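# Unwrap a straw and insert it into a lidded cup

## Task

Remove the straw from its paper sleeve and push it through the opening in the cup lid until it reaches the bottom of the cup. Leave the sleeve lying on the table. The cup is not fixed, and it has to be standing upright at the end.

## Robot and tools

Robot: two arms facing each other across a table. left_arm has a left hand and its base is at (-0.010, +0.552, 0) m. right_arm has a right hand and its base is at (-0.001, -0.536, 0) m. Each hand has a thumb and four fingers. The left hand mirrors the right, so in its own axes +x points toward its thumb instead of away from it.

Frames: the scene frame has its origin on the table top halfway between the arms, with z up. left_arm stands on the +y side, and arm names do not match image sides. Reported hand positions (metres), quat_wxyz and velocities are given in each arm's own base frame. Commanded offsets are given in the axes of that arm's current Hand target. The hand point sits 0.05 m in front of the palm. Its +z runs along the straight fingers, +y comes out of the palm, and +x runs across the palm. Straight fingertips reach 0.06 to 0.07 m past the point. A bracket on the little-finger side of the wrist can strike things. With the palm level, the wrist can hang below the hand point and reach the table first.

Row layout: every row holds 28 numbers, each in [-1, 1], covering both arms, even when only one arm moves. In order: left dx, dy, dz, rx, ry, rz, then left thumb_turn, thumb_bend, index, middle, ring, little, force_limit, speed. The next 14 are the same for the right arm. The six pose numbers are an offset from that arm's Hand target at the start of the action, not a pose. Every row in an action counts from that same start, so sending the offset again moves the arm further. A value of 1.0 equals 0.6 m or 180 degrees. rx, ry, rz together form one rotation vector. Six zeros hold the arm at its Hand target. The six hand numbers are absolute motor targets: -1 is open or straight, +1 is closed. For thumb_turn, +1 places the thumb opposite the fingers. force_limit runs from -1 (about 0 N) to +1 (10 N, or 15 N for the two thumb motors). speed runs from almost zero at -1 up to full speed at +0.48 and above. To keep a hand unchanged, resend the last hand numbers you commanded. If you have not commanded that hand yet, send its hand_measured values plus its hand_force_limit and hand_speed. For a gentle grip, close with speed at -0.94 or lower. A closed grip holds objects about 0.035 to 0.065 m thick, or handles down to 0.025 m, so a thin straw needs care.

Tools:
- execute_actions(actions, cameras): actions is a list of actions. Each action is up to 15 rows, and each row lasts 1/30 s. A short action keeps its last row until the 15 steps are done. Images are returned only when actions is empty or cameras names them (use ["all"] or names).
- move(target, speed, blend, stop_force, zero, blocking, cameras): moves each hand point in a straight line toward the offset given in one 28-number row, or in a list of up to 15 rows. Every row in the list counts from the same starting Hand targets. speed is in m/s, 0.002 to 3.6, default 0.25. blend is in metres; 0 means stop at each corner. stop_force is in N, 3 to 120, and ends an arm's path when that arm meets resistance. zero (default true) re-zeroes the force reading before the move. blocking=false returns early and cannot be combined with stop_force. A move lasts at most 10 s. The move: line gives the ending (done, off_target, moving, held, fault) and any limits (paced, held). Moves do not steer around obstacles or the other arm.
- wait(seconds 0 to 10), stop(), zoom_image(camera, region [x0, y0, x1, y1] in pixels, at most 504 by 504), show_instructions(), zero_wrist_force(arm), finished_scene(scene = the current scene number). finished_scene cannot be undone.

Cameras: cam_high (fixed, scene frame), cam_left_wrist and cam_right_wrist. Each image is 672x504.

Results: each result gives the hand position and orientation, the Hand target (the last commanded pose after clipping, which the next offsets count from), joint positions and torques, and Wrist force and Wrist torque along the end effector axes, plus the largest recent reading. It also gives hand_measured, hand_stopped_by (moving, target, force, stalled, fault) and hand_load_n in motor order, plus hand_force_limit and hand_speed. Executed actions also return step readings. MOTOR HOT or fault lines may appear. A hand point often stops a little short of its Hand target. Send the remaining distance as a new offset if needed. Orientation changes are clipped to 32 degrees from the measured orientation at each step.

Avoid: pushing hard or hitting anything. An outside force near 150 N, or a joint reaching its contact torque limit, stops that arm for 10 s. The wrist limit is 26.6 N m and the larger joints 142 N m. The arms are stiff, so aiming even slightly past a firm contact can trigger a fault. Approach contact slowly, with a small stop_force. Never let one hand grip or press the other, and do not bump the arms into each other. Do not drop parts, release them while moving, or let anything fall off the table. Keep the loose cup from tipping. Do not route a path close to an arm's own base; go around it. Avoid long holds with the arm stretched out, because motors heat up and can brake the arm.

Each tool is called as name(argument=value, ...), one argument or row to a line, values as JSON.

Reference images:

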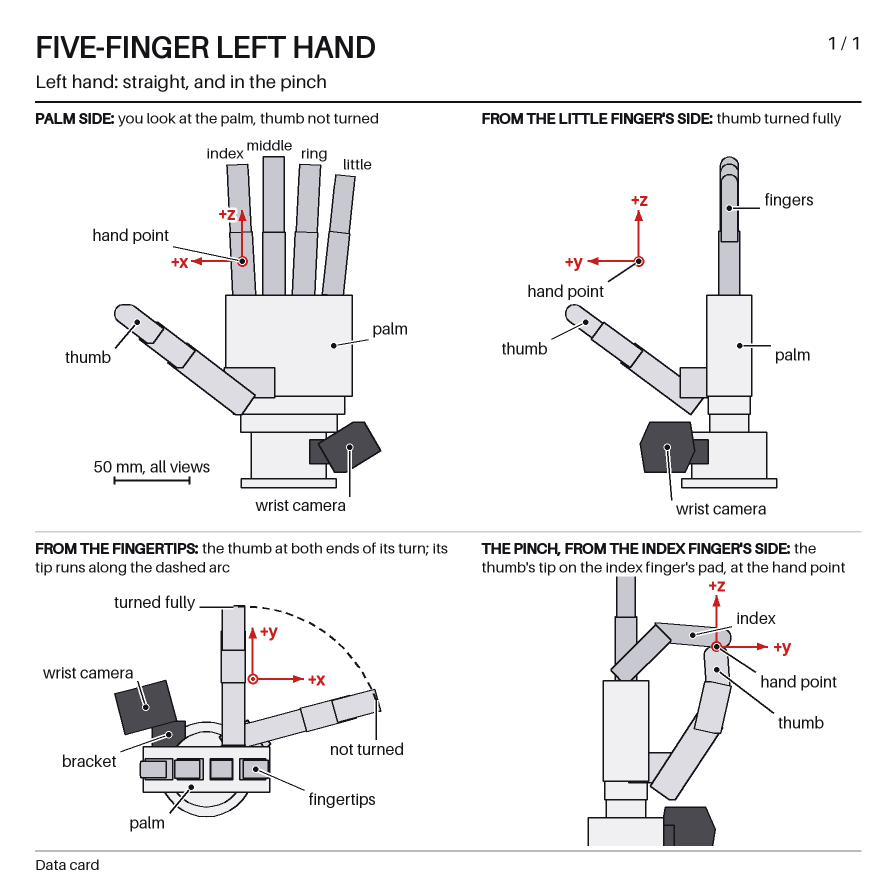

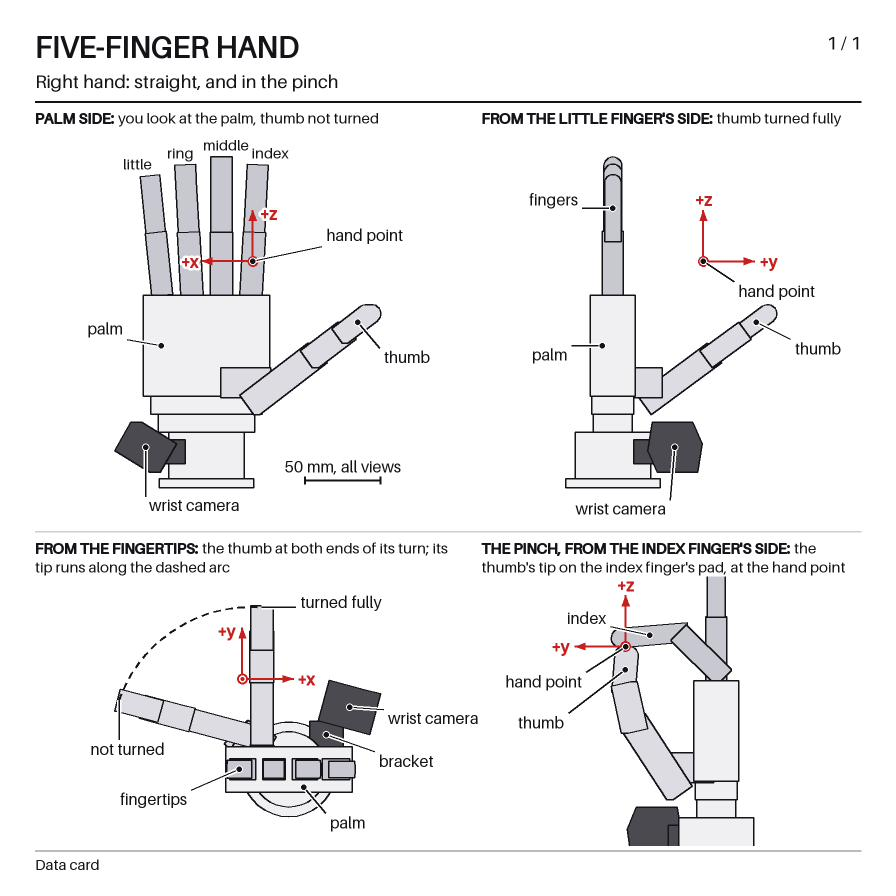

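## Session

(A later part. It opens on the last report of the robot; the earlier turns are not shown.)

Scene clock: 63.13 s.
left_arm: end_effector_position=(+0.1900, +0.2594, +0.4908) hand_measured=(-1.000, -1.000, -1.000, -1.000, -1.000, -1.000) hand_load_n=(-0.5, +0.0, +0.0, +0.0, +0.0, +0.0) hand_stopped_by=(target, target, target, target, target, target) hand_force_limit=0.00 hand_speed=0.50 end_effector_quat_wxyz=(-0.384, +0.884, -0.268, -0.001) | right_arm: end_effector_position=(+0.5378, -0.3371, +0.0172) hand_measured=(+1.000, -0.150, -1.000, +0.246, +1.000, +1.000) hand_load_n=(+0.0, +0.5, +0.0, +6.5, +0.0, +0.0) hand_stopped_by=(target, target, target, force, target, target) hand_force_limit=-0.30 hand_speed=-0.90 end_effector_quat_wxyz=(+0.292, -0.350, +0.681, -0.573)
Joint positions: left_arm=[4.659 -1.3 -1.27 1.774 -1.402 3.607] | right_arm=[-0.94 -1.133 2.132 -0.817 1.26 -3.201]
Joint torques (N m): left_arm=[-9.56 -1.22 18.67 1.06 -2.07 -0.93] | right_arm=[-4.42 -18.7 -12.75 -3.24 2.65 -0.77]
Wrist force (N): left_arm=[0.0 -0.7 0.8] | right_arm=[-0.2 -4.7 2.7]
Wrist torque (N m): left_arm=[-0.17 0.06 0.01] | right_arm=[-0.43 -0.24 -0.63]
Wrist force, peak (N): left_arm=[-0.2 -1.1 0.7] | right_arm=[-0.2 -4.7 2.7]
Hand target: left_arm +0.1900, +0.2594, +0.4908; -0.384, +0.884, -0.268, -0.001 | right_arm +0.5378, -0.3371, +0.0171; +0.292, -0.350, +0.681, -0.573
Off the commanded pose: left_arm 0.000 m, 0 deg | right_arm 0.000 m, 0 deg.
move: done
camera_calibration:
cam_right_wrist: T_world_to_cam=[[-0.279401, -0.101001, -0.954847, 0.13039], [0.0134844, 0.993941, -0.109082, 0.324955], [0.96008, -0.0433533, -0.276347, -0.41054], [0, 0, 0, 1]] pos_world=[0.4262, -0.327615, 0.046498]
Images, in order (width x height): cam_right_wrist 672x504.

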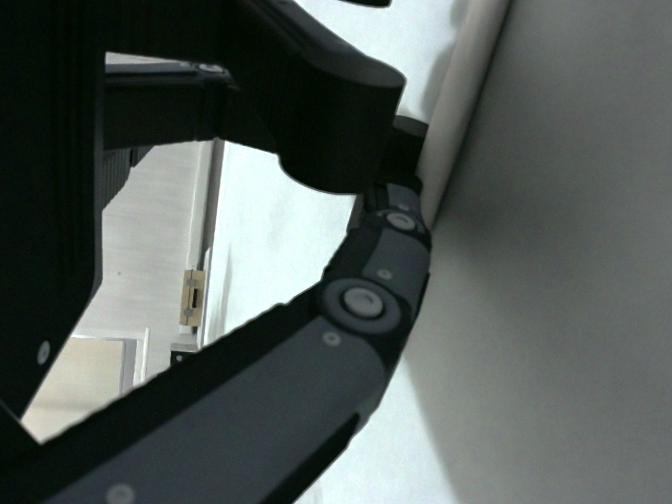

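move(
  target=[0,0,0,0,0,0,-1,-1,-1,-1,-1,-1,0,0.5,0,-0.045,-0.0165,-0.0944,0,0,1,-0.3,-1,0.0,1,1,-0.3,0],
  speed=0.1,
  cameras=["cam_right_wrist","cam_left_wrist"],
)

zoom_image(
  camera="cam_left_wrist",
  region=[320, 220, 500, 380],
)

Scene clock: 65.80 s.
left_arm: end_effector_position=(+0.1900, +0.2594, +0.4908) hand_measured=(-1.000, -1.000, -1.000, -1.000, -1.000, -1.000) hand_load_n=(+0.0, +0.0, +0.0, +0.0, +0.0, +0.0) hand_stopped_by=(target, target, target, target, target, target) hand_force_limit=0.00 hand_speed=0.50 end_effector_quat_wxyz=(-0.384, +0.884, -0.268, -0.001) | right_arm: end_effector_position=(+0.5338, -0.3339, +0.0454) hand_measured=(+1.000, -0.300, -1.000, +0.000, +1.000, +1.000) hand_load_n=(+0.0, +0.0, +0.0, +0.5, +0.0, +0.0) hand_stopped_by=(target, target, target, target, target, target) hand_force_limit=-0.30 hand_speed=0.00 end_effector_quat_wxyz=(+0.237, -0.389, +0.758, -0.466)
Joint positions: left_arm=[4.659 -1.3 -1.27 1.774 -1.402 3.607] | right_arm=[-0.913 -1.183 1.893 -0.223 1.315 -3.278]
Joint torques (N m): left_arm=[-9.57 -1.68 18.54 1.01 -2.03 -0.93] | right_arm=[-7.66 -22.35 -17.35 1.78 -2.38 1.39]
Wrist force (N): left_arm=[0.1 -0.8 0.7] | right_arm=[0.8 -3.8 1.7]
Wrist torque (N m): left_arm=[-0.18 0.05 0.02] | right_arm=[-0.30 -0.28 -0.48]
Wrist force, peak (N): left_arm=[0.1 -1.1 0.9] | right_arm=[-1.0 -28.0 -4.5]
Hand target: left_arm +0.1900, +0.2594, +0.4908; -0.384, +0.884, -0.268, -0.001 | right_arm +0.5337, -0.3340, +0.0454; +0.237, -0.389, +0.758, -0.466
Off the commanded pose: left_arm 0.000 m, 0 deg | right_arm 0.000 m, 0 deg.
move: done
camera_calibration:
cam_left_wrist: T_world_to_cam=[[0.695215, 0.41218, 0.588883, -0.522507], [0.510454, -0.859905, -0.000746743, 0.131629], [0.506076, 0.301117, -0.808218, 0.342455], [0, 0, 0, 1]] pos_world=[0.122756, 0.225436, 0.584572]
cam_right_wrist: T_world_to_cam=[[-0.499938, 0.0579453, -0.86412, 0.323227], [0.0086493, 0.998044, 0.0619217, 0.321131], [0.866018, 0.023483, -0.499461, -0.315985], [0, 0, 0, 1]] pos_world=[0.432465, -0.331812, 0.1016]
Images, in order (width x height): cam_left_wrist 672x504, cam_right_wrist 672x504.

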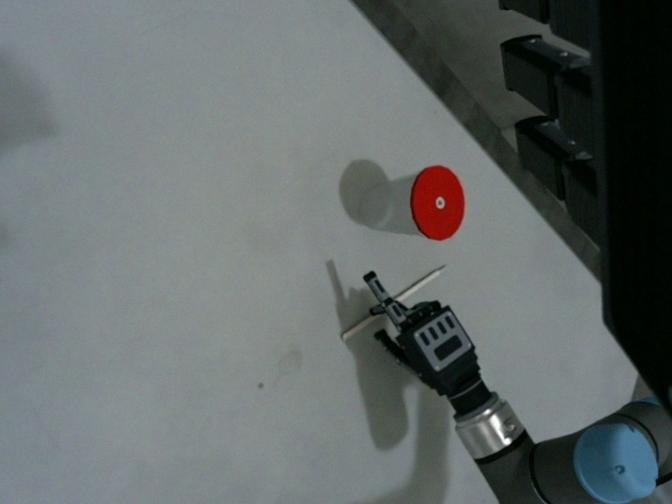

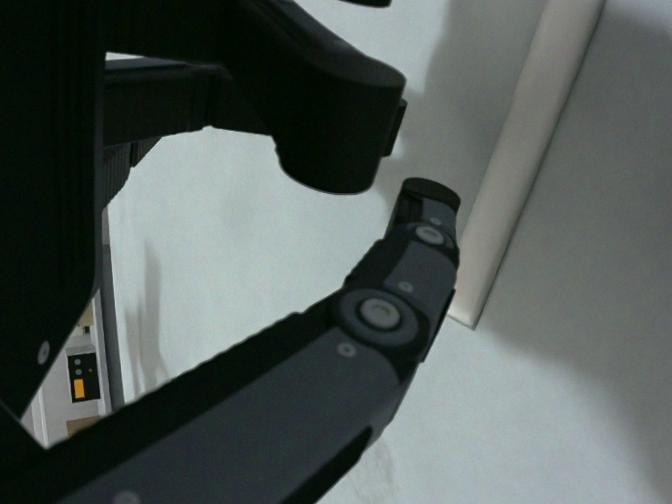

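Scaled by 2.800 from the camera's 672x504 image, which has a finer 960x720 frame.

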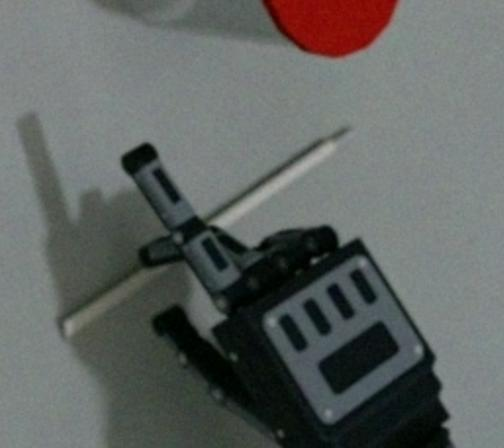

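move(
  target=[0,0,0,0,0,0,-1,-1,-1,-1,-1,-1,0,0.5,-0.002,0.0073,-0.0144,0,-0.0272,-0.0139,1,-0.3,-1,0.0,1,1,-0.3,0],
  speed=0.1,
)

move(
  target=[0,0,0,0,0,0,-1,-1,-1,-1,-1,-1,0,0.5,0,0.0594,0.0303,0,0,0,1,-0.3,-1,0.0,1,1,-0.3,0],
  speed=0.012,
  stop_force=3,
  cameras=["cam_right_wrist","cam_left_wrist"],
)

zoom_image(
  camera="cam_left_wrist",
  region=[320, 220, 500, 380],
)

Scene clock: 67.20 s.
left_arm: end_effector_position=(+0.1900, +0.2594, +0.4908) hand_measured=(-1.000, -1.000, -1.000, -1.000, -1.000, -1.000) hand_load_n=(+0.0, +0.0, +0.0, +0.0, +0.0, +0.0) hand_stopped_by=(target, target, target, target, target, target) hand_force_limit=0.00 hand_speed=0.50 end_effector_quat_wxyz=(-0.384, +0.884, -0.268, -0.001) | right_arm: end_effector_position=(+0.5265, -0.3275, +0.0455) hand_measured=(+1.000, -0.300, -1.000, +0.000, +1.000, +1.000) hand_load_n=(+0.0, +0.0, +0.0, +0.0, +0.0, +0.0) hand_stopped_by=(target, target, target, target, target, target) hand_force_limit=-0.30 hand_speed=0.00 end_effector_quat_wxyz=(+0.259, -0.425, +0.739, -0.454)
Joint positions: left_arm=[4.659 -1.3 -1.27 1.774 -1.402 3.607] | right_arm=[-0.958 -1.19 1.906 -0.207 1.192 -3.349]
Joint torques (N m): left_arm=[-9.71 -2.07 18.78 0.95 -1.99 -0.9] | right_arm=[11.8 -28.5 -21.17 -2.26 -0.94 -0.26]
Wrist force (N): left_arm=[0.1 -0.7 0.6] | right_arm=[0.7 -3.9 1.4]
Wrist torque (N m): left_arm=[-0.16 0.04 0.01] | right_arm=[-0.29 -0.26 -0.58]
Wrist force, peak (N): left_arm=[0.0 -0.8 1.0] | right_arm=[0.4 -4.1 1.8]
Hand target: left_arm +0.1900, +0.2594, +0.4908; -0.384, +0.884, -0.268, -0.001 | right_arm +0.5266, -0.3274, +0.0454; +0.259, -0.425, +0.739, -0.454
Off the commanded pose: left_arm 0.000 m, 0 deg | right_arm 0.000 m, 0 deg.
move: done

Scene clock: 70.43 s.
left_arm: end_effector_position=(+0.1900, +0.2594, +0.4908) hand_measured=(-1.000, -1.000, -1.000, -1.000, -1.000, -1.000) hand_load_n=(+0.0, +0.0, +0.0, +0.0, +0.0, +0.0) hand_stopped_by=(target, target, target, target, target, target) hand_force_limit=0.00 hand_speed=0.50 end_effector_quat_wxyz=(-0.384, +0.884, -0.268, -0.001) | right_arm: end_effector_position=(+0.5266, -0.3275, +0.0197) hand_measured=(+1.000, -0.300, -1.000, +0.000, +1.000, +1.000) hand_load_n=(+0.0, +0.0, +0.0, -0.5, +0.0, +0.0) hand_stopped_by=(target, target, target, target, target, target) hand_force_limit=-0.30 hand_speed=0.00 end_effector_quat_wxyz=(+0.259, -0.425, +0.739, -0.454)
Joint positions: left_arm=[4.659 -1.3 -1.27 1.774 -1.402 3.607] | right_arm=[-0.958 -1.146 1.926 -0.271 1.192 -3.35]
Joint torques (N m): left_arm=[-9.92 -1.49 18.06 0.93 -2 -0.88] | right_arm=[-5.17 -46.81 -18.23 0.18 2.6 -0.96]
Wrist force (N): left_arm=[-0.1 -0.5 0.3] | right_arm=[1.2 -6.4 0.2]
Wrist torque (N m): left_arm=[-0.11 0.06 0.00] | right_arm=[-0.31 -0.24 -0.63]
Wrist force, peak (N): left_arm=[0.1 -1.0 0.8] | right_arm=[0.6 -14.4 -4.1]
Hand target: left_arm +0.1900, +0.2594, +0.4908; -0.384, +0.884, -0.268, -0.001 | right_arm +0.5266, -0.3275, +0.0197; +0.259, -0.425, +0.739, -0.454 (not the last commanded pose)
Off the commanded pose: left_arm 0.000 m, 0 deg | right_arm 0.014 m, 0 deg.
move: contact (right_arm)
camera_calibration:
cam_left_wrist: T_world_to_cam=[[0.695215, 0.41218, 0.588883, -0.522507], [0.510454, -0.859905, -0.000746743, 0.131629], [0.506076, 0.301117, -0.808218, 0.342455], [0, 0, 0, 1]] pos_world=[0.122756, 0.225436, 0.584572]
cam_right_wrist: T_world_to_cam=[[-0.503614, 0.00996696, -0.863871, 0.283211], [-0.0869308, 0.994274, 0.0621498, 0.365431], [0.859544, 0.106397, -0.499864, -0.292169], [0, 0, 0, 1]] pos_world=[0.425528, -0.335075, 0.0759012]
Images, in order (width x height): cam_left_wrist 672x504, cam_right_wrist 672x504.

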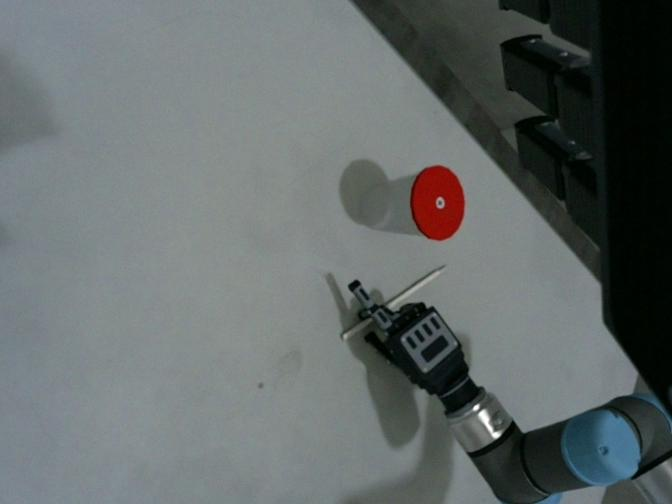

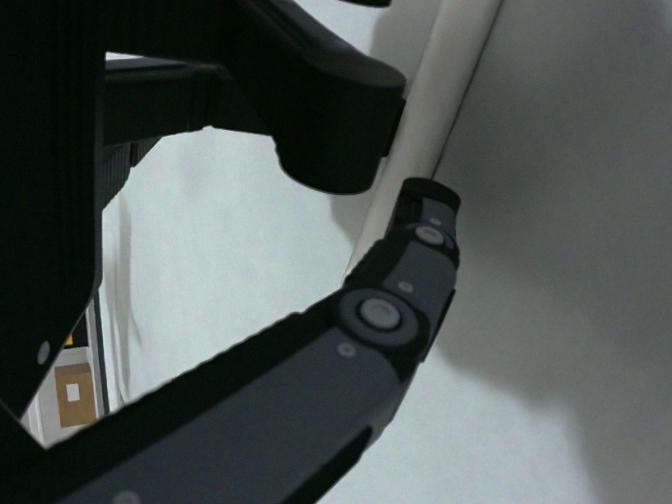

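Scaled by 2.800 from the camera's 672x504 image, which has a finer 960x720 frame.

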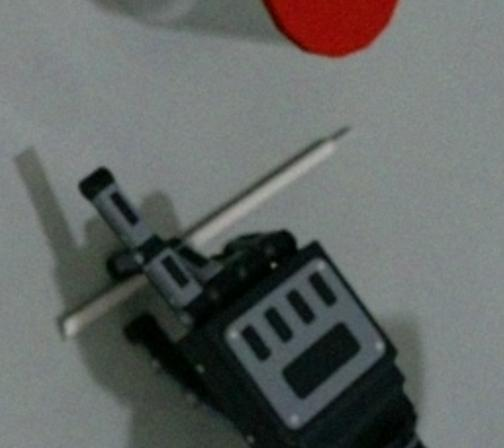

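move(
  target=[0,0,0,0,0,0,-1,-1,-1,-1,-1,-1,0,0.5,0,-0.0015,-0.0008,0,0,0,1,-0.3,-1,0.0,1,1,-0.3,0],
  speed=0.02,
)

move(
  target=[0,0,0,0,0,0,-1,-1,-1,-1,-1,-1,0,0.5,0,0,0,0,0,0,1,-0.3,-1,0.1,1,1,-0.3,-0.8],
)

move(
  target=[0,0,0,0,0,0,-1,-1,-1,-1,-1,-1,0,0.5,0,0.0119,0.0061,0,0,0,1,-0.3,-1,0.1,1,1,-0.3,-0.8],
  speed=0.006,
  stop_force=3,
  cameras=["cam_right_wrist"],
)

Scene clock: 73.23 s.
left_arm: end_effector_position=(+0.1900, +0.2594, +0.4908) hand_measured=(-1.000, -1.000, -1.000, -1.000, -1.000, -1.000) hand_load_n=(+0.0, +0.0, -0.5, +0.0, +0.0, +0.0) hand_stopped_by=(target, target, target, target, target, target) hand_force_limit=0.00 hand_speed=0.50 end_effector_quat_wxyz=(-0.384, +0.884, -0.268, -0.001) | right_arm: end_effector_position=(+0.5266, -0.3275, +0.0207) hand_measured=(+1.000, -0.300, -1.000, +0.000, +1.000, +1.000) hand_load_n=(+0.0, +0.0, +0.0, +0.0, +0.0, +0.0) hand_stopped_by=(target, target, target, target, target, target) hand_force_limit=-0.30 hand_speed=0.00 end_effector_quat_wxyz=(+0.259, -0.425, +0.739, -0.454)
Joint positions: left_arm=[4.659 -1.3 -1.27 1.774 -1.402 3.607] | right_arm=[-0.958 -1.148 1.925 -0.268 1.192 -3.35]
Joint torques (N m): left_arm=[-9.44 -1.42 17.58 0.92 -2.05 -0.86] | right_arm=[-0.43 -44.78 -18.63 1.28 2.06 -0.52]
Wrist force (N): left_arm=[-0.3 -0.5 0.6] | right_arm=[0.7 -3.8 1.5]
Wrist torque (N m): left_arm=[-0.12 0.10 -0.02] | right_arm=[-0.29 -0.26 -0.58]
Wrist force, peak (N): left_arm=[-0.1 -1.1 0.9] | right_arm=[1.1 -6.6 0.1]
Hand target: left_arm +0.1900, +0.2594, +0.4908; -0.384, +0.884, -0.268, -0.001 | right_arm +0.5266, -0.3275, +0.0207; +0.259, -0.425, +0.739, -0.454
Off the commanded pose: left_arm 0.000 m, 0 deg | right_arm 0.000 m, 0 deg.
move: done

Scene clock: 73.73 s.
left_arm: end_effector_position=(+0.1900, +0.2594, +0.4908) hand_measured=(-1.000, -1.000, -1.000, -1.000, -1.000, -1.000) hand_load_n=(+0.0, +0.0, +0.0, +0.0, +0.0, +0.5) hand_stopped_by=(target, target, target, target, target, target) hand_force_limit=0.00 hand_speed=0.50 end_effector_quat_wxyz=(-0.384, +0.884, -0.268, -0.001) | right_arm: end_effector_position=(+0.5266, -0.3275, +0.0207) hand_measured=(+1.000, -0.300, -1.000, +0.100, +1.000, +1.000) hand_load_n=(+0.0, +0.0, +0.0, +0.0, +0.0, +0.0) hand_stopped_by=(target, target, target, target, target, target) hand_force_limit=-0.30 hand_speed=-0.80 end_effector_quat_wxyz=(+0.259, -0.425, +0.739, -0.454)
Joint positions: left_arm=[4.659 -1.3 -1.27 1.774 -1.402 3.607] | right_arm=[-0.958 -1.148 1.925 -0.268 1.192 -3.35]
Joint torques (N m): left_arm=[-9.98 -1.79 17.64 0.85 -2.08 -0.87] | right_arm=[-1.16 -38.69 -16.64 -1.01 1.65 -0.52]
Wrist force (N): left_arm=[-0.1 -0.9 0.8] | right_arm=[0.8 -3.9 1.6]
Wrist torque (N m): left_arm=[-0.20 0.08 0.00] | right_arm=[-0.31 -0.28 -0.58]
Wrist force, peak (N): left_arm=[0.0 -1.0 0.7] | right_arm=[0.8 -3.9 1.6]
Hand target: left_arm +0.1900, +0.2594, +0.4908; -0.384, +0.884, -0.268, -0.001 | right_arm +0.5266, -0.3275, +0.0207; +0.259, -0.425, +0.739, -0.454
Off the commanded pose: left_arm 0.000 m, 0 deg | right_arm 0.000 m, 0 deg.
move: done

Scene clock: 75.20 s.
left_arm: end_effector_position=(+0.1900, +0.2594, +0.4908) hand_measured=(-1.000, -1.000, -1.000, -1.000, -1.000, -1.000) hand_load_n=(+0.0, +0.0, +0.0, +0.0, +0.0, +0.0) hand_stopped_by=(target, target, target, target, target, target) hand_force_limit=0.00 hand_speed=0.50 end_effector_quat_wxyz=(-0.384, +0.884, -0.268, -0.001) | right_arm: end_effector_position=(+0.5266, -0.3275, +0.0186) hand_measured=(+1.000, -0.300, -1.000, +0.100, +1.000, +1.000) hand_load_n=(+0.0, +0.0, +0.0, -0.5, +0.0, +0.0) hand_stopped_by=(target, target, target, target, target, target) hand_force_limit=-0.30 hand_speed=-0.80 end_effector_quat_wxyz=(+0.259, -0.425, +0.739, -0.454)
Joint positions: left_arm=[4.659 -1.3 -1.27 1.774 -1.402 3.607] | right_arm=[-0.958 -1.144 1.927 -0.273 1.192 -3.35]
Joint torques (N m): left_arm=[-10.25 -1.81 17.66 0.85 -2.05 -0.97] | right_arm=[-1.89 -46.1 -18.97 1.9 1.08 -0.78]
Wrist force (N): left_arm=[0.3 -0.9 0.7] | right_arm=[0.6 -6.7 0.3]
Wrist torque (N m): left_arm=[-0.19 0.02 0.03] | right_arm=[-0.32 -0.23 -0.64]
Wrist force, peak (N): left_arm=[0.3 -1.0 0.7] | right_arm=[0.3 -10.8 -0.9]
Hand target: left_arm +0.1900, +0.2594, +0.4908; -0.384, +0.884, -0.268, -0.001 | right_arm +0.5266, -0.3275, +0.0186; +0.259, -0.425, +0.739, -0.454 (not the last commanded pose)
Off the commanded pose: left_arm 0.000 m, 0 deg | right_arm 0.006 m, 0 deg.
move: contact (right_arm)
camera_calibration:
cam_right_wrist: T_world_to_cam=[[-0.503606, 0.00988102, -0.863877, 0.282228], [-0.0868892, 0.994285, 0.0620256, 0.365495], [0.859553, 0.106298, -0.499869, -0.292756], [0, 0, 0, 1]] pos_world=[0.425528, -0.335075, 0.074801]
Images, in order (width x height): cam_right_wrist 672x504.

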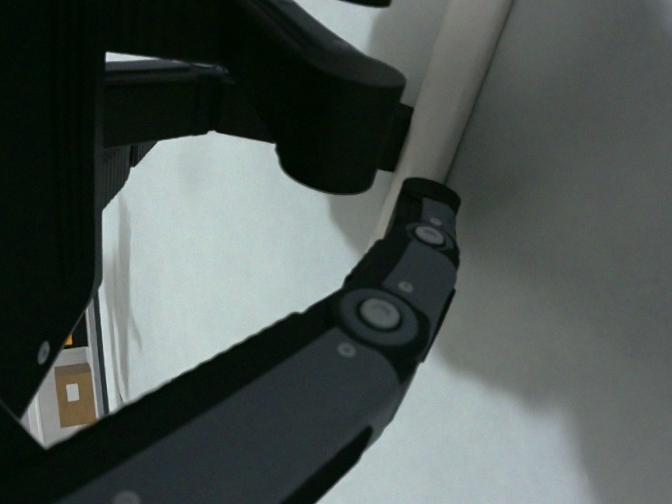

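move(
  target=[0,0,0,0,0,0,-1,-1,-1,-1,-1,-1,0,0.5,0,-0.0008,-0.0004,0,0,0,1,-0.3,-1,0.1,1,1,-0.3,-0.8],
  speed=0.02,
)

move(
  target=[0,0,0,0,0,0,-1,-1,-1,-1,-1,-1,0,0.5,0,0,0,0,0,0,1,-0.3,-1,0.9,1,1,-0.1,-0.9],
  cameras=["cam_right_wrist"],
)

Scene clock: 76.10 s.
left_arm: end_effector_position=(+0.1900, +0.2594, +0.4908) hand_measured=(-1.000, -1.000, -1.000, -1.000, -1.000, -1.000) hand_load_n=(+0.0, +0.5, +0.0, +0.0, +0.0, -0.5) hand_stopped_by=(target, target, target, target, target, target) hand_force_limit=0.00 hand_speed=0.50 end_effector_quat_wxyz=(-0.384, +0.884, -0.268, -0.001) | right_arm: end_effector_position=(+0.5266, -0.3275, +0.0192) hand_measured=(+1.000, -0.300, -1.000, +0.100, +1.000, +1.000) hand_load_n=(+0.0, +0.0, +0.0, +0.0, +0.0, +0.0) hand_stopped_by=(target, target, target, target, target, target) hand_force_limit=-0.30 hand_speed=-0.80 end_effector_quat_wxyz=(+0.259, -0.425, +0.739, -0.454)
Joint positions: left_arm=[4.659 -1.3 -1.27 1.774 -1.402 3.607] | right_arm=[-0.958 -1.145 1.926 -0.272 1.192 -3.35]
Joint torques (N m): left_arm=[-9.79 -1.95 17.71 0.84 -2.15 -0.87] | right_arm=[-0.51 -46.91 -19.68 1.57 1.36 -0.9]
Wrist force (N): left_arm=[0.2 -0.6 0.4] | right_arm=[0.8 -3.8 1.5]
Wrist torque (N m): left_arm=[-0.13 0.02 0.01] | right_arm=[-0.30 -0.28 -0.57]
Wrist force, peak (N): left_arm=[0.4 -0.9 0.6] | right_arm=[0.8 -6.8 0.2]
Hand target: left_arm +0.1900, +0.2594, +0.4908; -0.384, +0.884, -0.268, -0.001 | right_arm +0.5266, -0.3275, +0.0192; +0.259, -0.425, +0.739, -0.454
Off the commanded pose: left_arm 0.000 m, 0 deg | right_arm 0.000 m, 0 deg.
move: done

Scene clock: 77.07 s.
left_arm: end_effector_position=(+0.1900, +0.2594, +0.4908) hand_measured=(-1.000, -1.000, -1.000, -1.000, -1.000, -1.000) hand_load_n=(+0.0, +0.0, +0.0, +0.0, +0.0, +0.0) hand_stopped_by=(target, target, target, target, target, target) hand_force_limit=0.00 hand_speed=0.50 end_effector_quat_wxyz=(-0.384, +0.884, -0.268, -0.001) | right_arm: end_effector_position=(+0.5266, -0.3275, +0.0192) hand_measured=(+1.000, -0.300, -1.000, +0.294, +1.000, +1.000) hand_load_n=(+0.0, +1.0, +0.0, +7.0, +0.0, +0.0) hand_stopped_by=(target, target, target, force, target, target) hand_force_limit=-0.10 hand_speed=-0.90 end_effector_quat_wxyz=(+0.259, -0.425, +0.739, -0.454)
Joint positions: left_arm=[4.659 -1.3 -1.27 1.774 -1.402 3.607] | right_arm=[-0.958 -1.145 1.926 -0.272 1.192 -3.35]
Joint torques (N m): left_arm=[-9.62 -1.88 17.69 0.81 -2.05 -0.91] | right_arm=[1.62 -41.63 -17.64 -0.6 1.91 -0.39]
Wrist force (N): left_arm=[0.2 -0.7 0.3] | right_arm=[0.6 -5.7 1.1]
Wrist torque (N m): left_arm=[-0.14 0.02 0.02] | right_arm=[-0.37 -0.24 -0.62]
Wrist force, peak (N): left_arm=[0.2 -0.9 1.2] | right_arm=[0.6 -5.7 1.1]
Hand target: left_arm +0.1900, +0.2594, +0.4908; -0.384, +0.884, -0.268, -0.001 | right_arm +0.5266, -0.3275, +0.0192; +0.259, -0.425, +0.739, -0.454
Off the commanded pose: left_arm 0.000 m, 0 deg | right_arm 0.000 m, 0 deg.
move: done
camera_calibration:
cam_right_wrist: T_world_to_cam=[[-0.503606, 0.00988102, -0.863877, 0.282746], [-0.0868892, 0.994285, 0.0620256, 0.365457], [0.859553, 0.106298, -0.499869, -0.292456], [0, 0, 0, 1]] pos_world=[0.425528, -0.335075, 0.075401]
Images, in order (width x height): cam_right_wrist 672x504.

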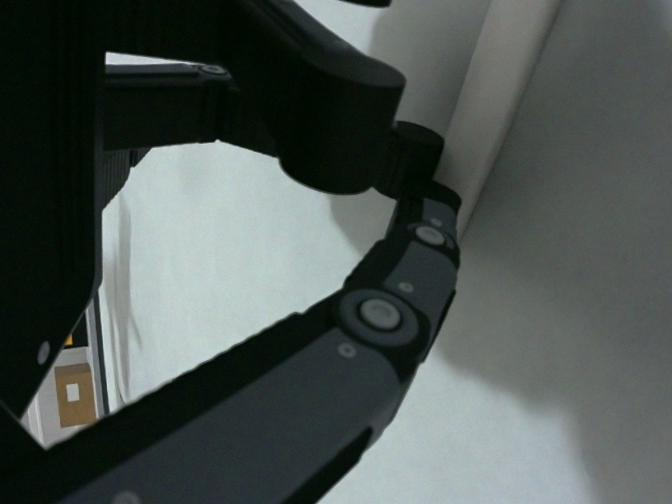

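move(
  target=[0,0,0,0,0,0,-1,-1,-1,-1,-1,-1,0,0.5,0,-0.0446,-0.0227,0,0,0,1,-0.3,-1,0.9,1,1,-0.1,-0.9],
  speed=0.1,
)

move(
  target=[0,0,0,0,0,0,-1,-1,-1,-1,-1,-1,0,0.5,0,0,0,0.0389,0,0,1,-0.3,-1,0.02,1,1,-0.1,0],
  speed=0.15,
  cameras=["cam_right_wrist","cam_left_wrist"],
)

zoom_image(
  camera="cam_left_wrist",
  region=[320, 220, 500, 380],
)

Scene clock: 78.47 s.
left_arm: end_effector_position=(+0.1900, +0.2594, +0.4908) hand_measured=(-1.000, -1.000, -1.000, -1.000, -1.000, -1.000) hand_load_n=(+0.0, +0.0, +0.0, +0.0, +0.0, +0.0) hand_stopped_by=(target, target, target, target, target, target) hand_force_limit=0.00 hand_speed=0.50 end_effector_quat_wxyz=(-0.384, +0.884, -0.268, -0.001) | right_arm: end_effector_position=(+0.5266, -0.3274, +0.0493) hand_measured=(+1.000, -0.300, -1.000, +0.294, +1.000, +1.000) hand_load_n=(+0.0, +1.0, +0.0, +6.5, +0.0, +0.0) hand_stopped_by=(target, target, target, force, target, target) hand_force_limit=-0.10 hand_speed=-0.90 end_effector_quat_wxyz=(+0.259, -0.425, +0.739, -0.454)
Joint positions: left_arm=[4.659 -1.3 -1.27 1.774 -1.402 3.607] | right_arm=[-0.958 -1.196 1.902 -0.197 1.192 -3.349]
Joint torques (N m): left_arm=[-9.77 -1.6 17.34 0.93 -2.04 -0.99] | right_arm=[11.38 -21.48 -6.75 -1.5 2.37 -0.03]
Wrist force (N): left_arm=[0.2 -0.7 0.6] | right_arm=[0.7 -3.6 1.4]
Wrist torque (N m): left_arm=[-0.16 0.03 0.02] | right_arm=[-0.26 -0.25 -0.58]
Wrist force, peak (N): left_arm=[0.2 -1.1 0.7] | right_arm=[0.7 -5.8 1.1]
Hand target: left_arm +0.1900, +0.2594, +0.4908; -0.384, +0.884, -0.268, -0.001 | right_arm +0.5266, -0.3274, +0.0492; +0.259, -0.425, +0.739, -0.454
Off the commanded pose: left_arm 0.000 m, 0 deg | right_arm 0.000 m, 0 deg.
move: done

Scene clock: 79.37 s.
left_arm: end_effector_position=(+0.1900, +0.2594, +0.4908) hand_measured=(-1.000, -1.000, -1.000, -1.000, -1.000, -1.000) hand_load_n=(+0.0, +0.0, -0.5, +0.0, +0.0, +0.0) hand_stopped_by=(target, target, target, target, target, target) hand_force_limit=0.00 hand_speed=0.50 end_effector_quat_wxyz=(-0.384, +0.884, -0.268, -0.001) | right_arm: end_effector_position=(+0.5266, -0.3275, +0.0493) hand_measured=(+1.000, -0.300, -1.000, +0.020, +1.000, +1.000) hand_load_n=(+0.0, +0.0, +0.0, +0.0, +0.0, +0.0) hand_stopped_by=(target, target, target, target, target, target) hand_force_limit=-0.10 hand_speed=0.00 end_effector_quat_wxyz=(+0.285, -0.409, +0.710, -0.499)
Joint positions: left_arm=[4.659 -1.3 -1.27 1.774 -1.402 3.607] | right_arm=[-0.978 -1.22 2.007 -0.405 1.15 -3.308]
Joint torques (N m): left_arm=[-10.18 -1.96 17.63 0.87 -2.14 -0.85] | right_arm=[11.55 -18.31 -6.98 -2.4 2.51 -1.09]
Wrist force (N): left_arm=[-0.1 -0.6 0.7] | right_arm=[0.6 -4.1 2.2]
Wrist torque (N m): left_arm=[-0.16 0.07 0.00] | right_arm=[-0.36 -0.29 -0.57]
Wrist force, peak (N): left_arm=[0.4 -1.0 0.6] | right_arm=[0.7 -4.3 2.4]
Hand target: left_arm +0.1900, +0.2594, +0.4908; -0.384, +0.884, -0.268, -0.001 | right_arm +0.5266, -0.3274, +0.0492; +0.285, -0.409, +0.710, -0.498
Off the commanded pose: left_arm 0.000 m, 0 deg | right_arm 0.000 m, 0 deg.
move: done
camera_calibration:
cam_left_wrist: T_world_to_cam=[[0.695215, 0.41218, 0.588883, -0.522507], [0.510454, -0.859905, -0.000746743, 0.131629], [0.506076, 0.301117, -0.808218, 0.342455], [0, 0, 0, 1]] pos_world=[0.122756, 0.225436, 0.584572]
cam_right_wrist: T_world_to_cam=[[-0.409774, -0.0450269, -0.911075, 0.243743], [-0.0899942, 0.995904, -0.00874264, 0.369265], [0.907737, 0.078409, -0.412147, -0.316246], [0, 0, 0, 1]] pos_world=[0.420179, -0.331981, 0.0949568]
Images, in order (width x height): cam_left_wrist 672x504, cam_right_wrist 672x504.

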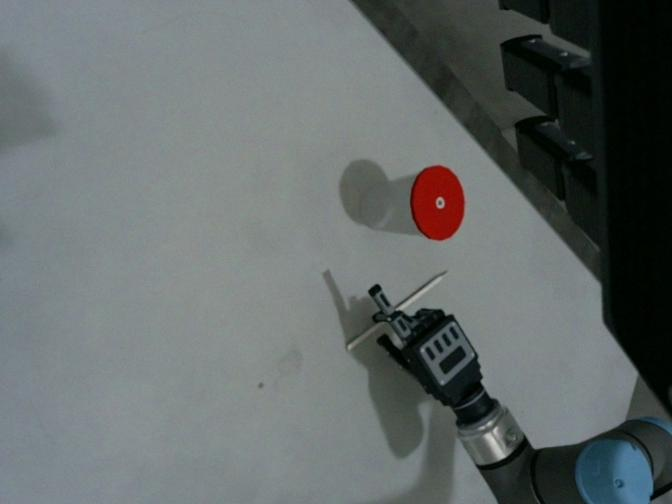

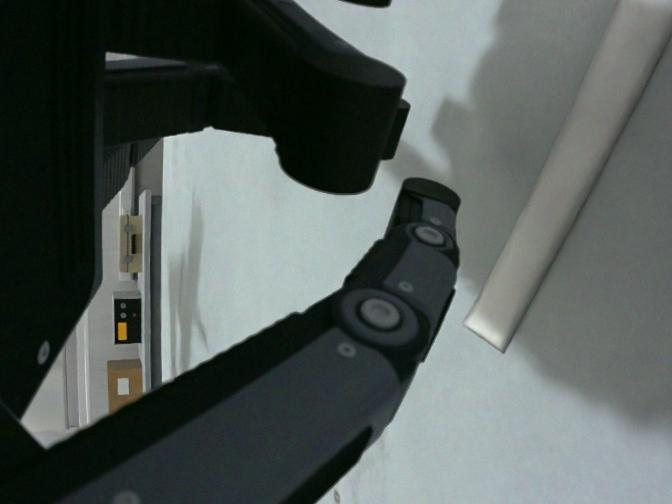

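Scaled by 2.800 from the camera's 672x504 image, which has a finer 960x720 frame.

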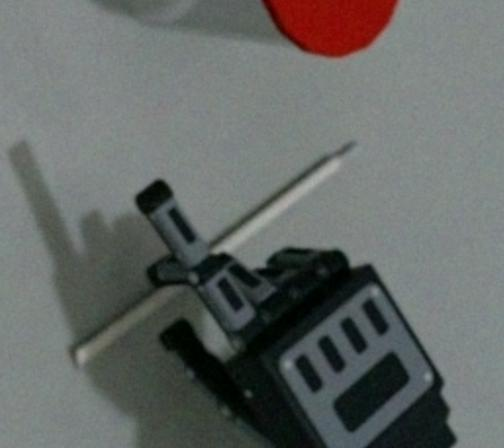

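move(
  target=[0,0,0,0,0,0,-1,-1,-1,-1,-1,-1,0,0.5,0.006,0.0143,-0.0197,0,-0.0157,-0.0057,1,-0.3,-1,0.02,1,1,-0.1,0],
  speed=0.1,
)

move(
  target=[0,0,0,0,0,0,-1,-1,-1,-1,-1,-1,0,0.5,0,0.0548,0.02,0,0,0,1,-0.3,-1,0.02,1,1,-0.1,0],
  speed=0.012,
  stop_force=3,
  cameras=["cam_right_wrist","cam_left_wrist"],
)

zoom_image(
  camera="cam_left_wrist",
  region=[320, 220, 500, 380],
)

Scene clock: 80.67 s.
left_arm: end_effector_position=(+0.1900, +0.2594, +0.4908) hand_measured=(-1.000, -1.000, -1.000, -1.000, -1.000, -1.000) hand_load_n=(+0.0, +0.0, +0.0, +0.0, +0.0, +0.0) hand_stopped_by=(target, target, target, target, target, target) hand_force_limit=0.00 hand_speed=0.50 end_effector_quat_wxyz=(-0.384, +0.884, -0.268, -0.001) | right_arm: end_effector_position=(+0.5126, -0.3235, +0.0452) hand_measured=(+1.000, -0.300, -1.000, +0.020, +1.000, +1.000) hand_load_n=(+0.0, +0.0, +0.0, +0.0, +0.0, +0.5) hand_stopped_by=(target, target, target, target, target, target) hand_force_limit=-0.10 hand_speed=0.00 end_effector_quat_wxyz=(+0.298, -0.427, +0.699, -0.491)
Joint positions: left_arm=[4.659 -1.3 -1.27 1.774 -1.402 3.607] | right_arm=[-1.028 -1.227 2.036 -0.406 1.057 -3.352]
Joint torques (N m): left_arm=[-10.3 -1.67 17.35 0.79 -2.08 -0.96] | right_arm=[9.01 -28.29 -19.99 1.93 0.45 1.2]
Wrist force (N): left_arm=[-0.1 -0.8 0.5] | right_arm=[0.5 -4.0 2.1]
Wrist torque (N m): left_arm=[-0.18 0.05 0.01] | right_arm=[-0.33 -0.28 -0.56]
Wrist force, peak (N): left_arm=[0.0 -1.0 0.9] | right_arm=[0.5 -4.4 2.2]
Hand target: left_arm +0.1900, +0.2594, +0.4908; -0.384, +0.884, -0.268, -0.001 | right_arm +0.5127, -0.3234, +0.0452; +0.298, -0.427, +0.699, -0.491
Off the commanded pose: left_arm 0.000 m, 0 deg | right_arm 0.000 m, 0 deg.
move: done

Scene clock: 84.07 s.
left_arm: end_effector_position=(+0.1900, +0.2594, +0.4908) hand_measured=(-1.000, -1.000, -1.000, -1.000, -1.000, -1.000) hand_load_n=(+0.0, +0.0, +0.0, +0.0, +0.0, +0.5) hand_stopped_by=(target, target, target, target, target, target) hand_force_limit=0.00 hand_speed=0.50 end_effector_quat_wxyz=(-0.384, +0.884, -0.268, -0.001) | right_arm: end_effector_position=(+0.5127, -0.3235, +0.0175) hand_measured=(+1.000, -0.300, -1.000, +0.020, +1.000, +1.000) hand_load_n=(+0.0, +0.0, +0.0, -0.5, +0.0, +0.0) hand_stopped_by=(target, target, target, target, target, target) hand_force_limit=-0.10 hand_speed=0.00 end_effector_quat_wxyz=(+0.298, -0.427, +0.699, -0.491)
Joint positions: left_arm=[4.659 -1.3 -1.27 1.774 -1.402 3.607] | right_arm=[-1.028 -1.172 2.055 -0.48 1.056 -3.352]
Joint torques (N m): left_arm=[-10.57 -1.4 16.91 0.76 -2.05 -1.01] | right_arm=[-6.89 -44.88 -18.19 -0.82 2.61 -1.32]
Wrist force (N): left_arm=[0.3 -1.0 0.6] | right_arm=[1.3 -5.9 1.2]
Wrist torque (N m): left_arm=[-0.20 0.01 0.04] | right_arm=[-0.31 -0.30 -0.59]
Wrist force, peak (N): left_arm=[0.3 -1.0 0.9] | right_arm=[0.4 -15.4 -3.1]
Hand target: left_arm +0.1900, +0.2594, +0.4908; -0.384, +0.884, -0.268, -0.001 | right_arm +0.5127, -0.3235, +0.0175; +0.298, -0.427, +0.699, -0.491 (not the last commanded pose)
Off the commanded pose: left_arm 0.000 m, 0 deg | right_arm 0.007 m, 0 deg.
move: contact (right_arm)
camera_calibration:
cam_left_wrist: T_world_to_cam=[[0.695215, 0.41218, 0.588883, -0.522507], [0.510454, -0.859905, -0.000746743, 0.131629], [0.506076, 0.301117, -0.808218, 0.342455], [0, 0, 0, 1]] pos_world=[0.122756, 0.225436, 0.584572]
cam_right_wrist: T_world_to_cam=[[-0.407066, -0.0663515, -0.910986, 0.200925], [-0.142255, 0.989793, -0.00852606, 0.388534], [0.902253, 0.126122, -0.41235, -0.298764], [0, 0, 0, 1]] pos_world=[0.406621, -0.333556, 0.0631573]
Images, in order (width x height): cam_left_wrist 672x504, cam_right_wrist 672x504.

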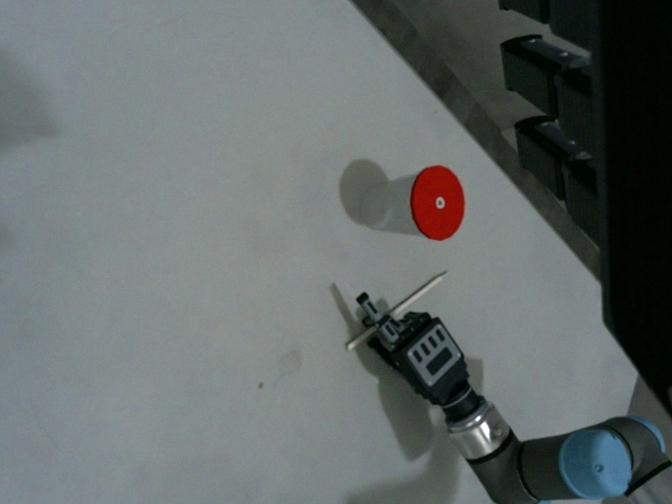

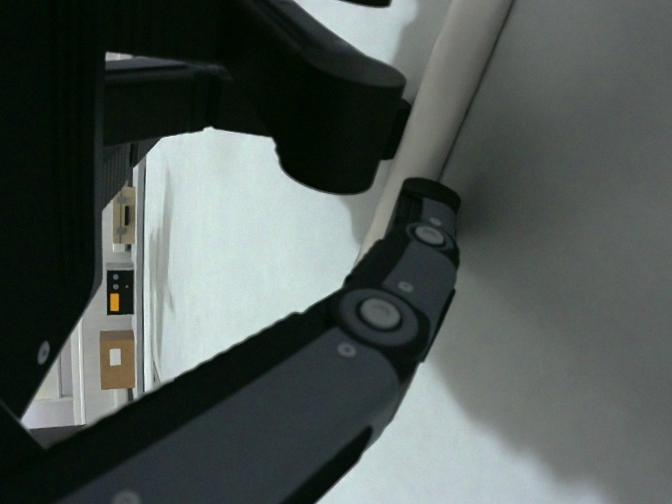

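Scaled by 2.800 from the camera's 672x504 image, which has a finer 960x720 frame.

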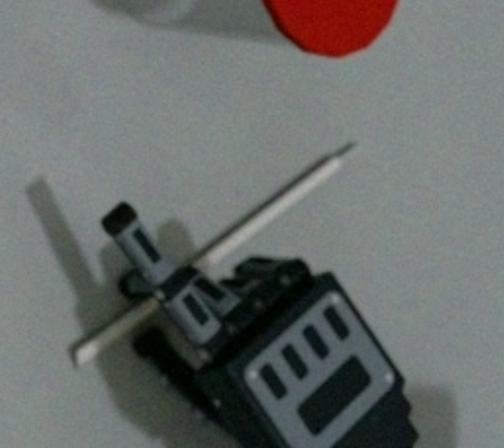

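move(
  target=[0,0,0,0,0,0,-1,-1,-1,-1,-1,-1,0,0.5,0,-0.0005,-0.0002,0,0,0,1,-0.3,-1,0.02,1,1,-0.1,0],
  speed=0.02,
)

move(
  target=[0,0,0,0,0,0,-1,-1,-1,-1,-1,-1,0,0.5,0,0,0,0,0,0,1,-0.3,-1,0.9,1,1,-0.2,-0.92],
  cameras=["cam_right_wrist"],
)

Scene clock: 84.97 s.
left_arm: end_effector_position=(+0.1900, +0.2594, +0.4908) hand_measured=(-1.000, -1.000, -1.000, -1.000, -1.000, -1.000) hand_load_n=(+0.0, +0.0, +0.0, +0.0, +0.0, +0.0) hand_stopped_by=(target, target, target, target, target, target) hand_force_limit=0.00 hand_speed=0.50 end_effector_quat_wxyz=(-0.384, +0.884, -0.268, -0.001) | right_arm: end_effector_position=(+0.5127, -0.3235, +0.0179) hand_measured=(+1.000, -0.300, -1.000, +0.020, +1.000, +1.000) hand_load_n=(+0.0, +0.0, +0.0, +0.0, +0.0, +0.0) hand_stopped_by=(target, target, target, target, target, target) hand_force_limit=-0.10 hand_speed=0.00 end_effector_quat_wxyz=(+0.298, -0.427, +0.699, -0.491)
Joint positions: left_arm=[4.659 -1.3 -1.27 1.774 -1.402 3.607] | right_arm=[-1.028 -1.173 2.054 -0.479 1.056 -3.352]
Joint torques (N m): left_arm=[-9.3 -1.72 16.47 0.79 -1.96 -0.9] | right_arm=[-7.28 -45.18 -17.97 1.81 2.13 -1.37]
Wrist force (N): left_arm=[0.2 -0.4 0.3] | right_arm=[0.7 -3.7 2.1]
Wrist torque (N m): left_arm=[-0.10 0.02 0.01] | right_arm=[-0.29 -0.31 -0.55]
Wrist force, peak (N): left_arm=[0.0 -0.9 0.6] | right_arm=[1.0 -6.2 1.0]
Hand target: left_arm +0.1900, +0.2594, +0.4908; -0.384, +0.884, -0.268, -0.001 | right_arm +0.5127, -0.3235, +0.0179; +0.298, -0.427, +0.699, -0.491
Off the commanded pose: left_arm 0.000 m, 0 deg | right_arm 0.000 m, 0 deg.
move: done

Scene clock: 86.27 s.
left_arm: end_effector_position=(+0.1900, +0.2594, +0.4908) hand_measured=(-1.000, -1.000, -1.000, -1.000, -1.000, -1.000) hand_load_n=(+0.0, +0.0, +0.0, +0.0, +0.0, +0.0) hand_stopped_by=(target, target, target, target, target, target) hand_force_limit=0.00 hand_speed=0.50 end_effector_quat_wxyz=(-0.384, +0.884, -0.268, -0.001) | right_arm: end_effector_position=(+0.5127, -0.3235, +0.0179) hand_measured=(+1.000, -0.300, -1.000, +0.250, +1.000, +1.000) hand_load_n=(+0.0, +2.0, +0.0, +5.0, +0.0, +0.0) hand_stopped_by=(target, target, target, force, target, target) hand_force_limit=-0.20 hand_speed=-0.92 end_effector_quat_wxyz=(+0.298, -0.427, +0.699, -0.491)
Joint positions: left_arm=[4.659 -1.3 -1.27 1.774 -1.402 3.607] | right_arm=[-1.028 -1.173 2.054 -0.479 1.056 -3.352]
Joint torques (N m): left_arm=[-9.82 -1.46 16.8 0.68 -2.08 -0.95] | right_arm=[-8.77 -40.1 -17.45 0.34 1.08 -1.33]
Wrist force (N): left_arm=[0.1 -0.6 0.8] | right_arm=[0.6 -5.3 1.8]
Wrist torque (N m): left_arm=[-0.15 0.04 0.01] | right_arm=[-0.33 -0.30 -0.58]
Wrist force, peak (N): left_arm=[0.3 -1.0 0.9] | right_arm=[0.5 -5.5 1.9]
Hand target: left_arm +0.1900, +0.2594, +0.4908; -0.384, +0.884, -0.268, -0.001 | right_arm +0.5127, -0.3235, +0.0179; +0.298, -0.427, +0.699, -0.491
Off the commanded pose: left_arm 0.000 m, 0 deg | right_arm 0.000 m, 0 deg.
move: done
camera_calibration:
cam_right_wrist: T_world_to_cam=[[-0.407066, -0.0663515, -0.910986, 0.201198], [-0.142255, 0.989793, -0.00852606, 0.388537], [0.902253, 0.126122, -0.41235, -0.29864], [0, 0, 0, 1]] pos_world=[0.406621, -0.333556, 0.0634573]
Images, in order (width x height): cam_right_wrist 672x504.

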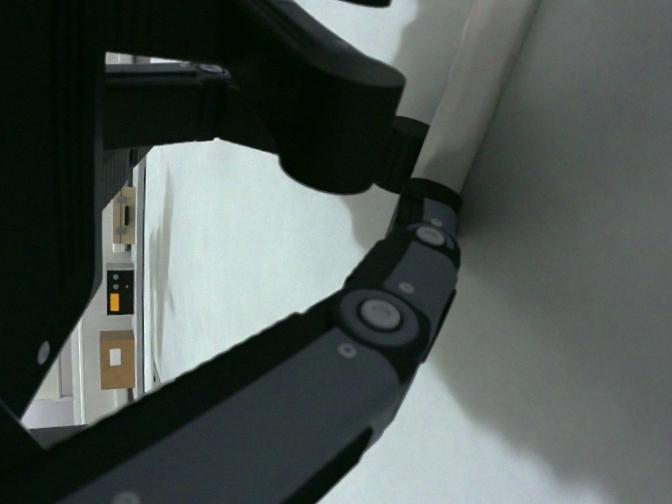

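move(
  target=[0,0,0,0,0,0,-1,-1,-1,-1,-1,-1,0,0.5,0,0,0,0,0,0,1,-0.3,-1,0.13,1,1,-0.2,-0.8],
)

move(
  target=[0,0,0,0,0,0,-1,-1,-1,-1,-1,-1,0,0.5,0,0.008,0.0029,0,0,0,1,-0.3,-1,0.13,1,1,-0.2,-0.8],
  speed=0.004,
  stop_force=5,
  cameras=["cam_right_wrist"],
)

Scene clock: 87.00 s.
left_arm: end_effector_position=(+0.1900, +0.2594, +0.4908) hand_measured=(-1.000, -1.000, -1.000, -1.000, -1.000, -1.000) hand_load_n=(+0.0, +0.0, +0.0, +0.0, +0.0, +0.0) hand_stopped_by=(target, target, target, target, target, target) hand_force_limit=0.00 hand_speed=0.50 end_effector_quat_wxyz=(-0.384, +0.884, -0.268, -0.001) | right_arm: end_effector_position=(+0.5127, -0.3235, +0.0179) hand_measured=(+1.000, -0.300, -1.000, +0.130, +1.000, +1.000) hand_load_n=(+0.0, +0.0, +0.0, +0.0, +0.0, +0.0) hand_stopped_by=(target, target, target, target, target, target) hand_force_limit=-0.20 hand_speed=-0.80 end_effector_quat_wxyz=(+0.298, -0.427, +0.699, -0.491)
Joint positions: left_arm=[4.659 -1.3 -1.27 1.774 -1.402 3.607] | right_arm=[-1.028 -1.173 2.054 -0.479 1.056 -3.352]
Joint torques (N m): left_arm=[-10.18 -1.55 16.58 0.73 -2.05 -0.95] | right_arm=[-8.02 -38.49 -17.2 -0.45 0.54 -1.42]
Wrist force (N): left_arm=[-0.1 -0.6 0.7] | right_arm=[0.7 -3.8 2.0]
Wrist torque (N m): left_arm=[-0.16 0.07 0.00] | right_arm=[-0.29 -0.31 -0.55]
Wrist force, peak (N): left_arm=[0.1 -0.8 0.6] | right_arm=[0.6 -5.6 1.8]
Hand target: left_arm +0.1900, +0.2594, +0.4908; -0.384, +0.884, -0.268, -0.001 | right_arm +0.5127, -0.3235, +0.0179; +0.298, -0.427, +0.699, -0.491
Off the commanded pose: left_arm 0.000 m, 0 deg | right_arm 0.000 m, 0 deg.
move: done

Scene clock: 88.33 s.
left_arm: end_effector_position=(+0.1900, +0.2594, +0.4908) hand_measured=(-1.000, -1.000, -1.000, -1.000, -1.000, -1.000) hand_load_n=(+0.0, +0.5, +0.0, +0.0, +0.0, +0.0) hand_stopped_by=(target, target, target, target, target, target) hand_force_limit=0.00 hand_speed=0.50 end_effector_quat_wxyz=(-0.384, +0.884, -0.268, -0.001) | right_arm: end_effector_position=(+0.5127, -0.3236, +0.0171) hand_measured=(+1.000, -0.300, -1.000, +0.130, +1.000, +1.000) hand_load_n=(+0.0, +0.0, +0.0, -0.5, +0.0, +0.0) hand_stopped_by=(target, target, target, target, target, target) hand_force_limit=-0.20 hand_speed=-0.80 end_effector_quat_wxyz=(+0.298, -0.427, +0.699, -0.491)
Joint positions: left_arm=[4.659 -1.3 -1.27 1.774 -1.402 3.607] | right_arm=[-1.028 -1.171 2.055 -0.481 1.056 -3.352]
Joint torques (N m): left_arm=[-9.7 -1.48 16.29 0.66 -2 -0.85] | right_arm=[-7.82 -42.51 -16.51 2 0.2 -1.24]
Wrist force (N): left_arm=[0.4 -0.9 0.7] | right_arm=[0.7 -8.9 0.4]
Wrist torque (N m): left_arm=[-0.20 0.00 0.03] | right_arm=[-0.38 -0.28 -0.66]
Wrist force, peak (N): left_arm=[0.4 -0.9 0.7] | right_arm=[0.2 -12.3 -0.8]
Hand target: left_arm +0.1900, +0.2594, +0.4908; -0.384, +0.884, -0.268, -0.001 | right_arm +0.5127, -0.3236, +0.0171; +0.298, -0.427, +0.699, -0.491 (not the last commanded pose)
Off the commanded pose: left_arm 0.000 m, 0 deg | right_arm 0.004 m, 0 deg.
move: contact (right_arm)
camera_calibration:
cam_right_wrist: T_world_to_cam=[[-0.406956, -0.0666121, -0.911016, 0.200374], [-0.142188, 0.9898, -0.00885641, 0.38864], [0.902313, 0.125931, -0.412277, -0.299141], [0, 0, 0, 1]] pos_world=[0.406722, -0.333657, 0.0626568]
Images, in order (width x height): cam_right_wrist 672x504.

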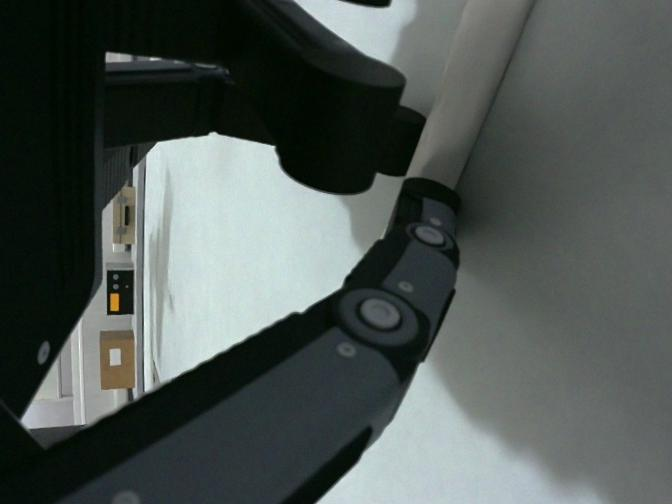

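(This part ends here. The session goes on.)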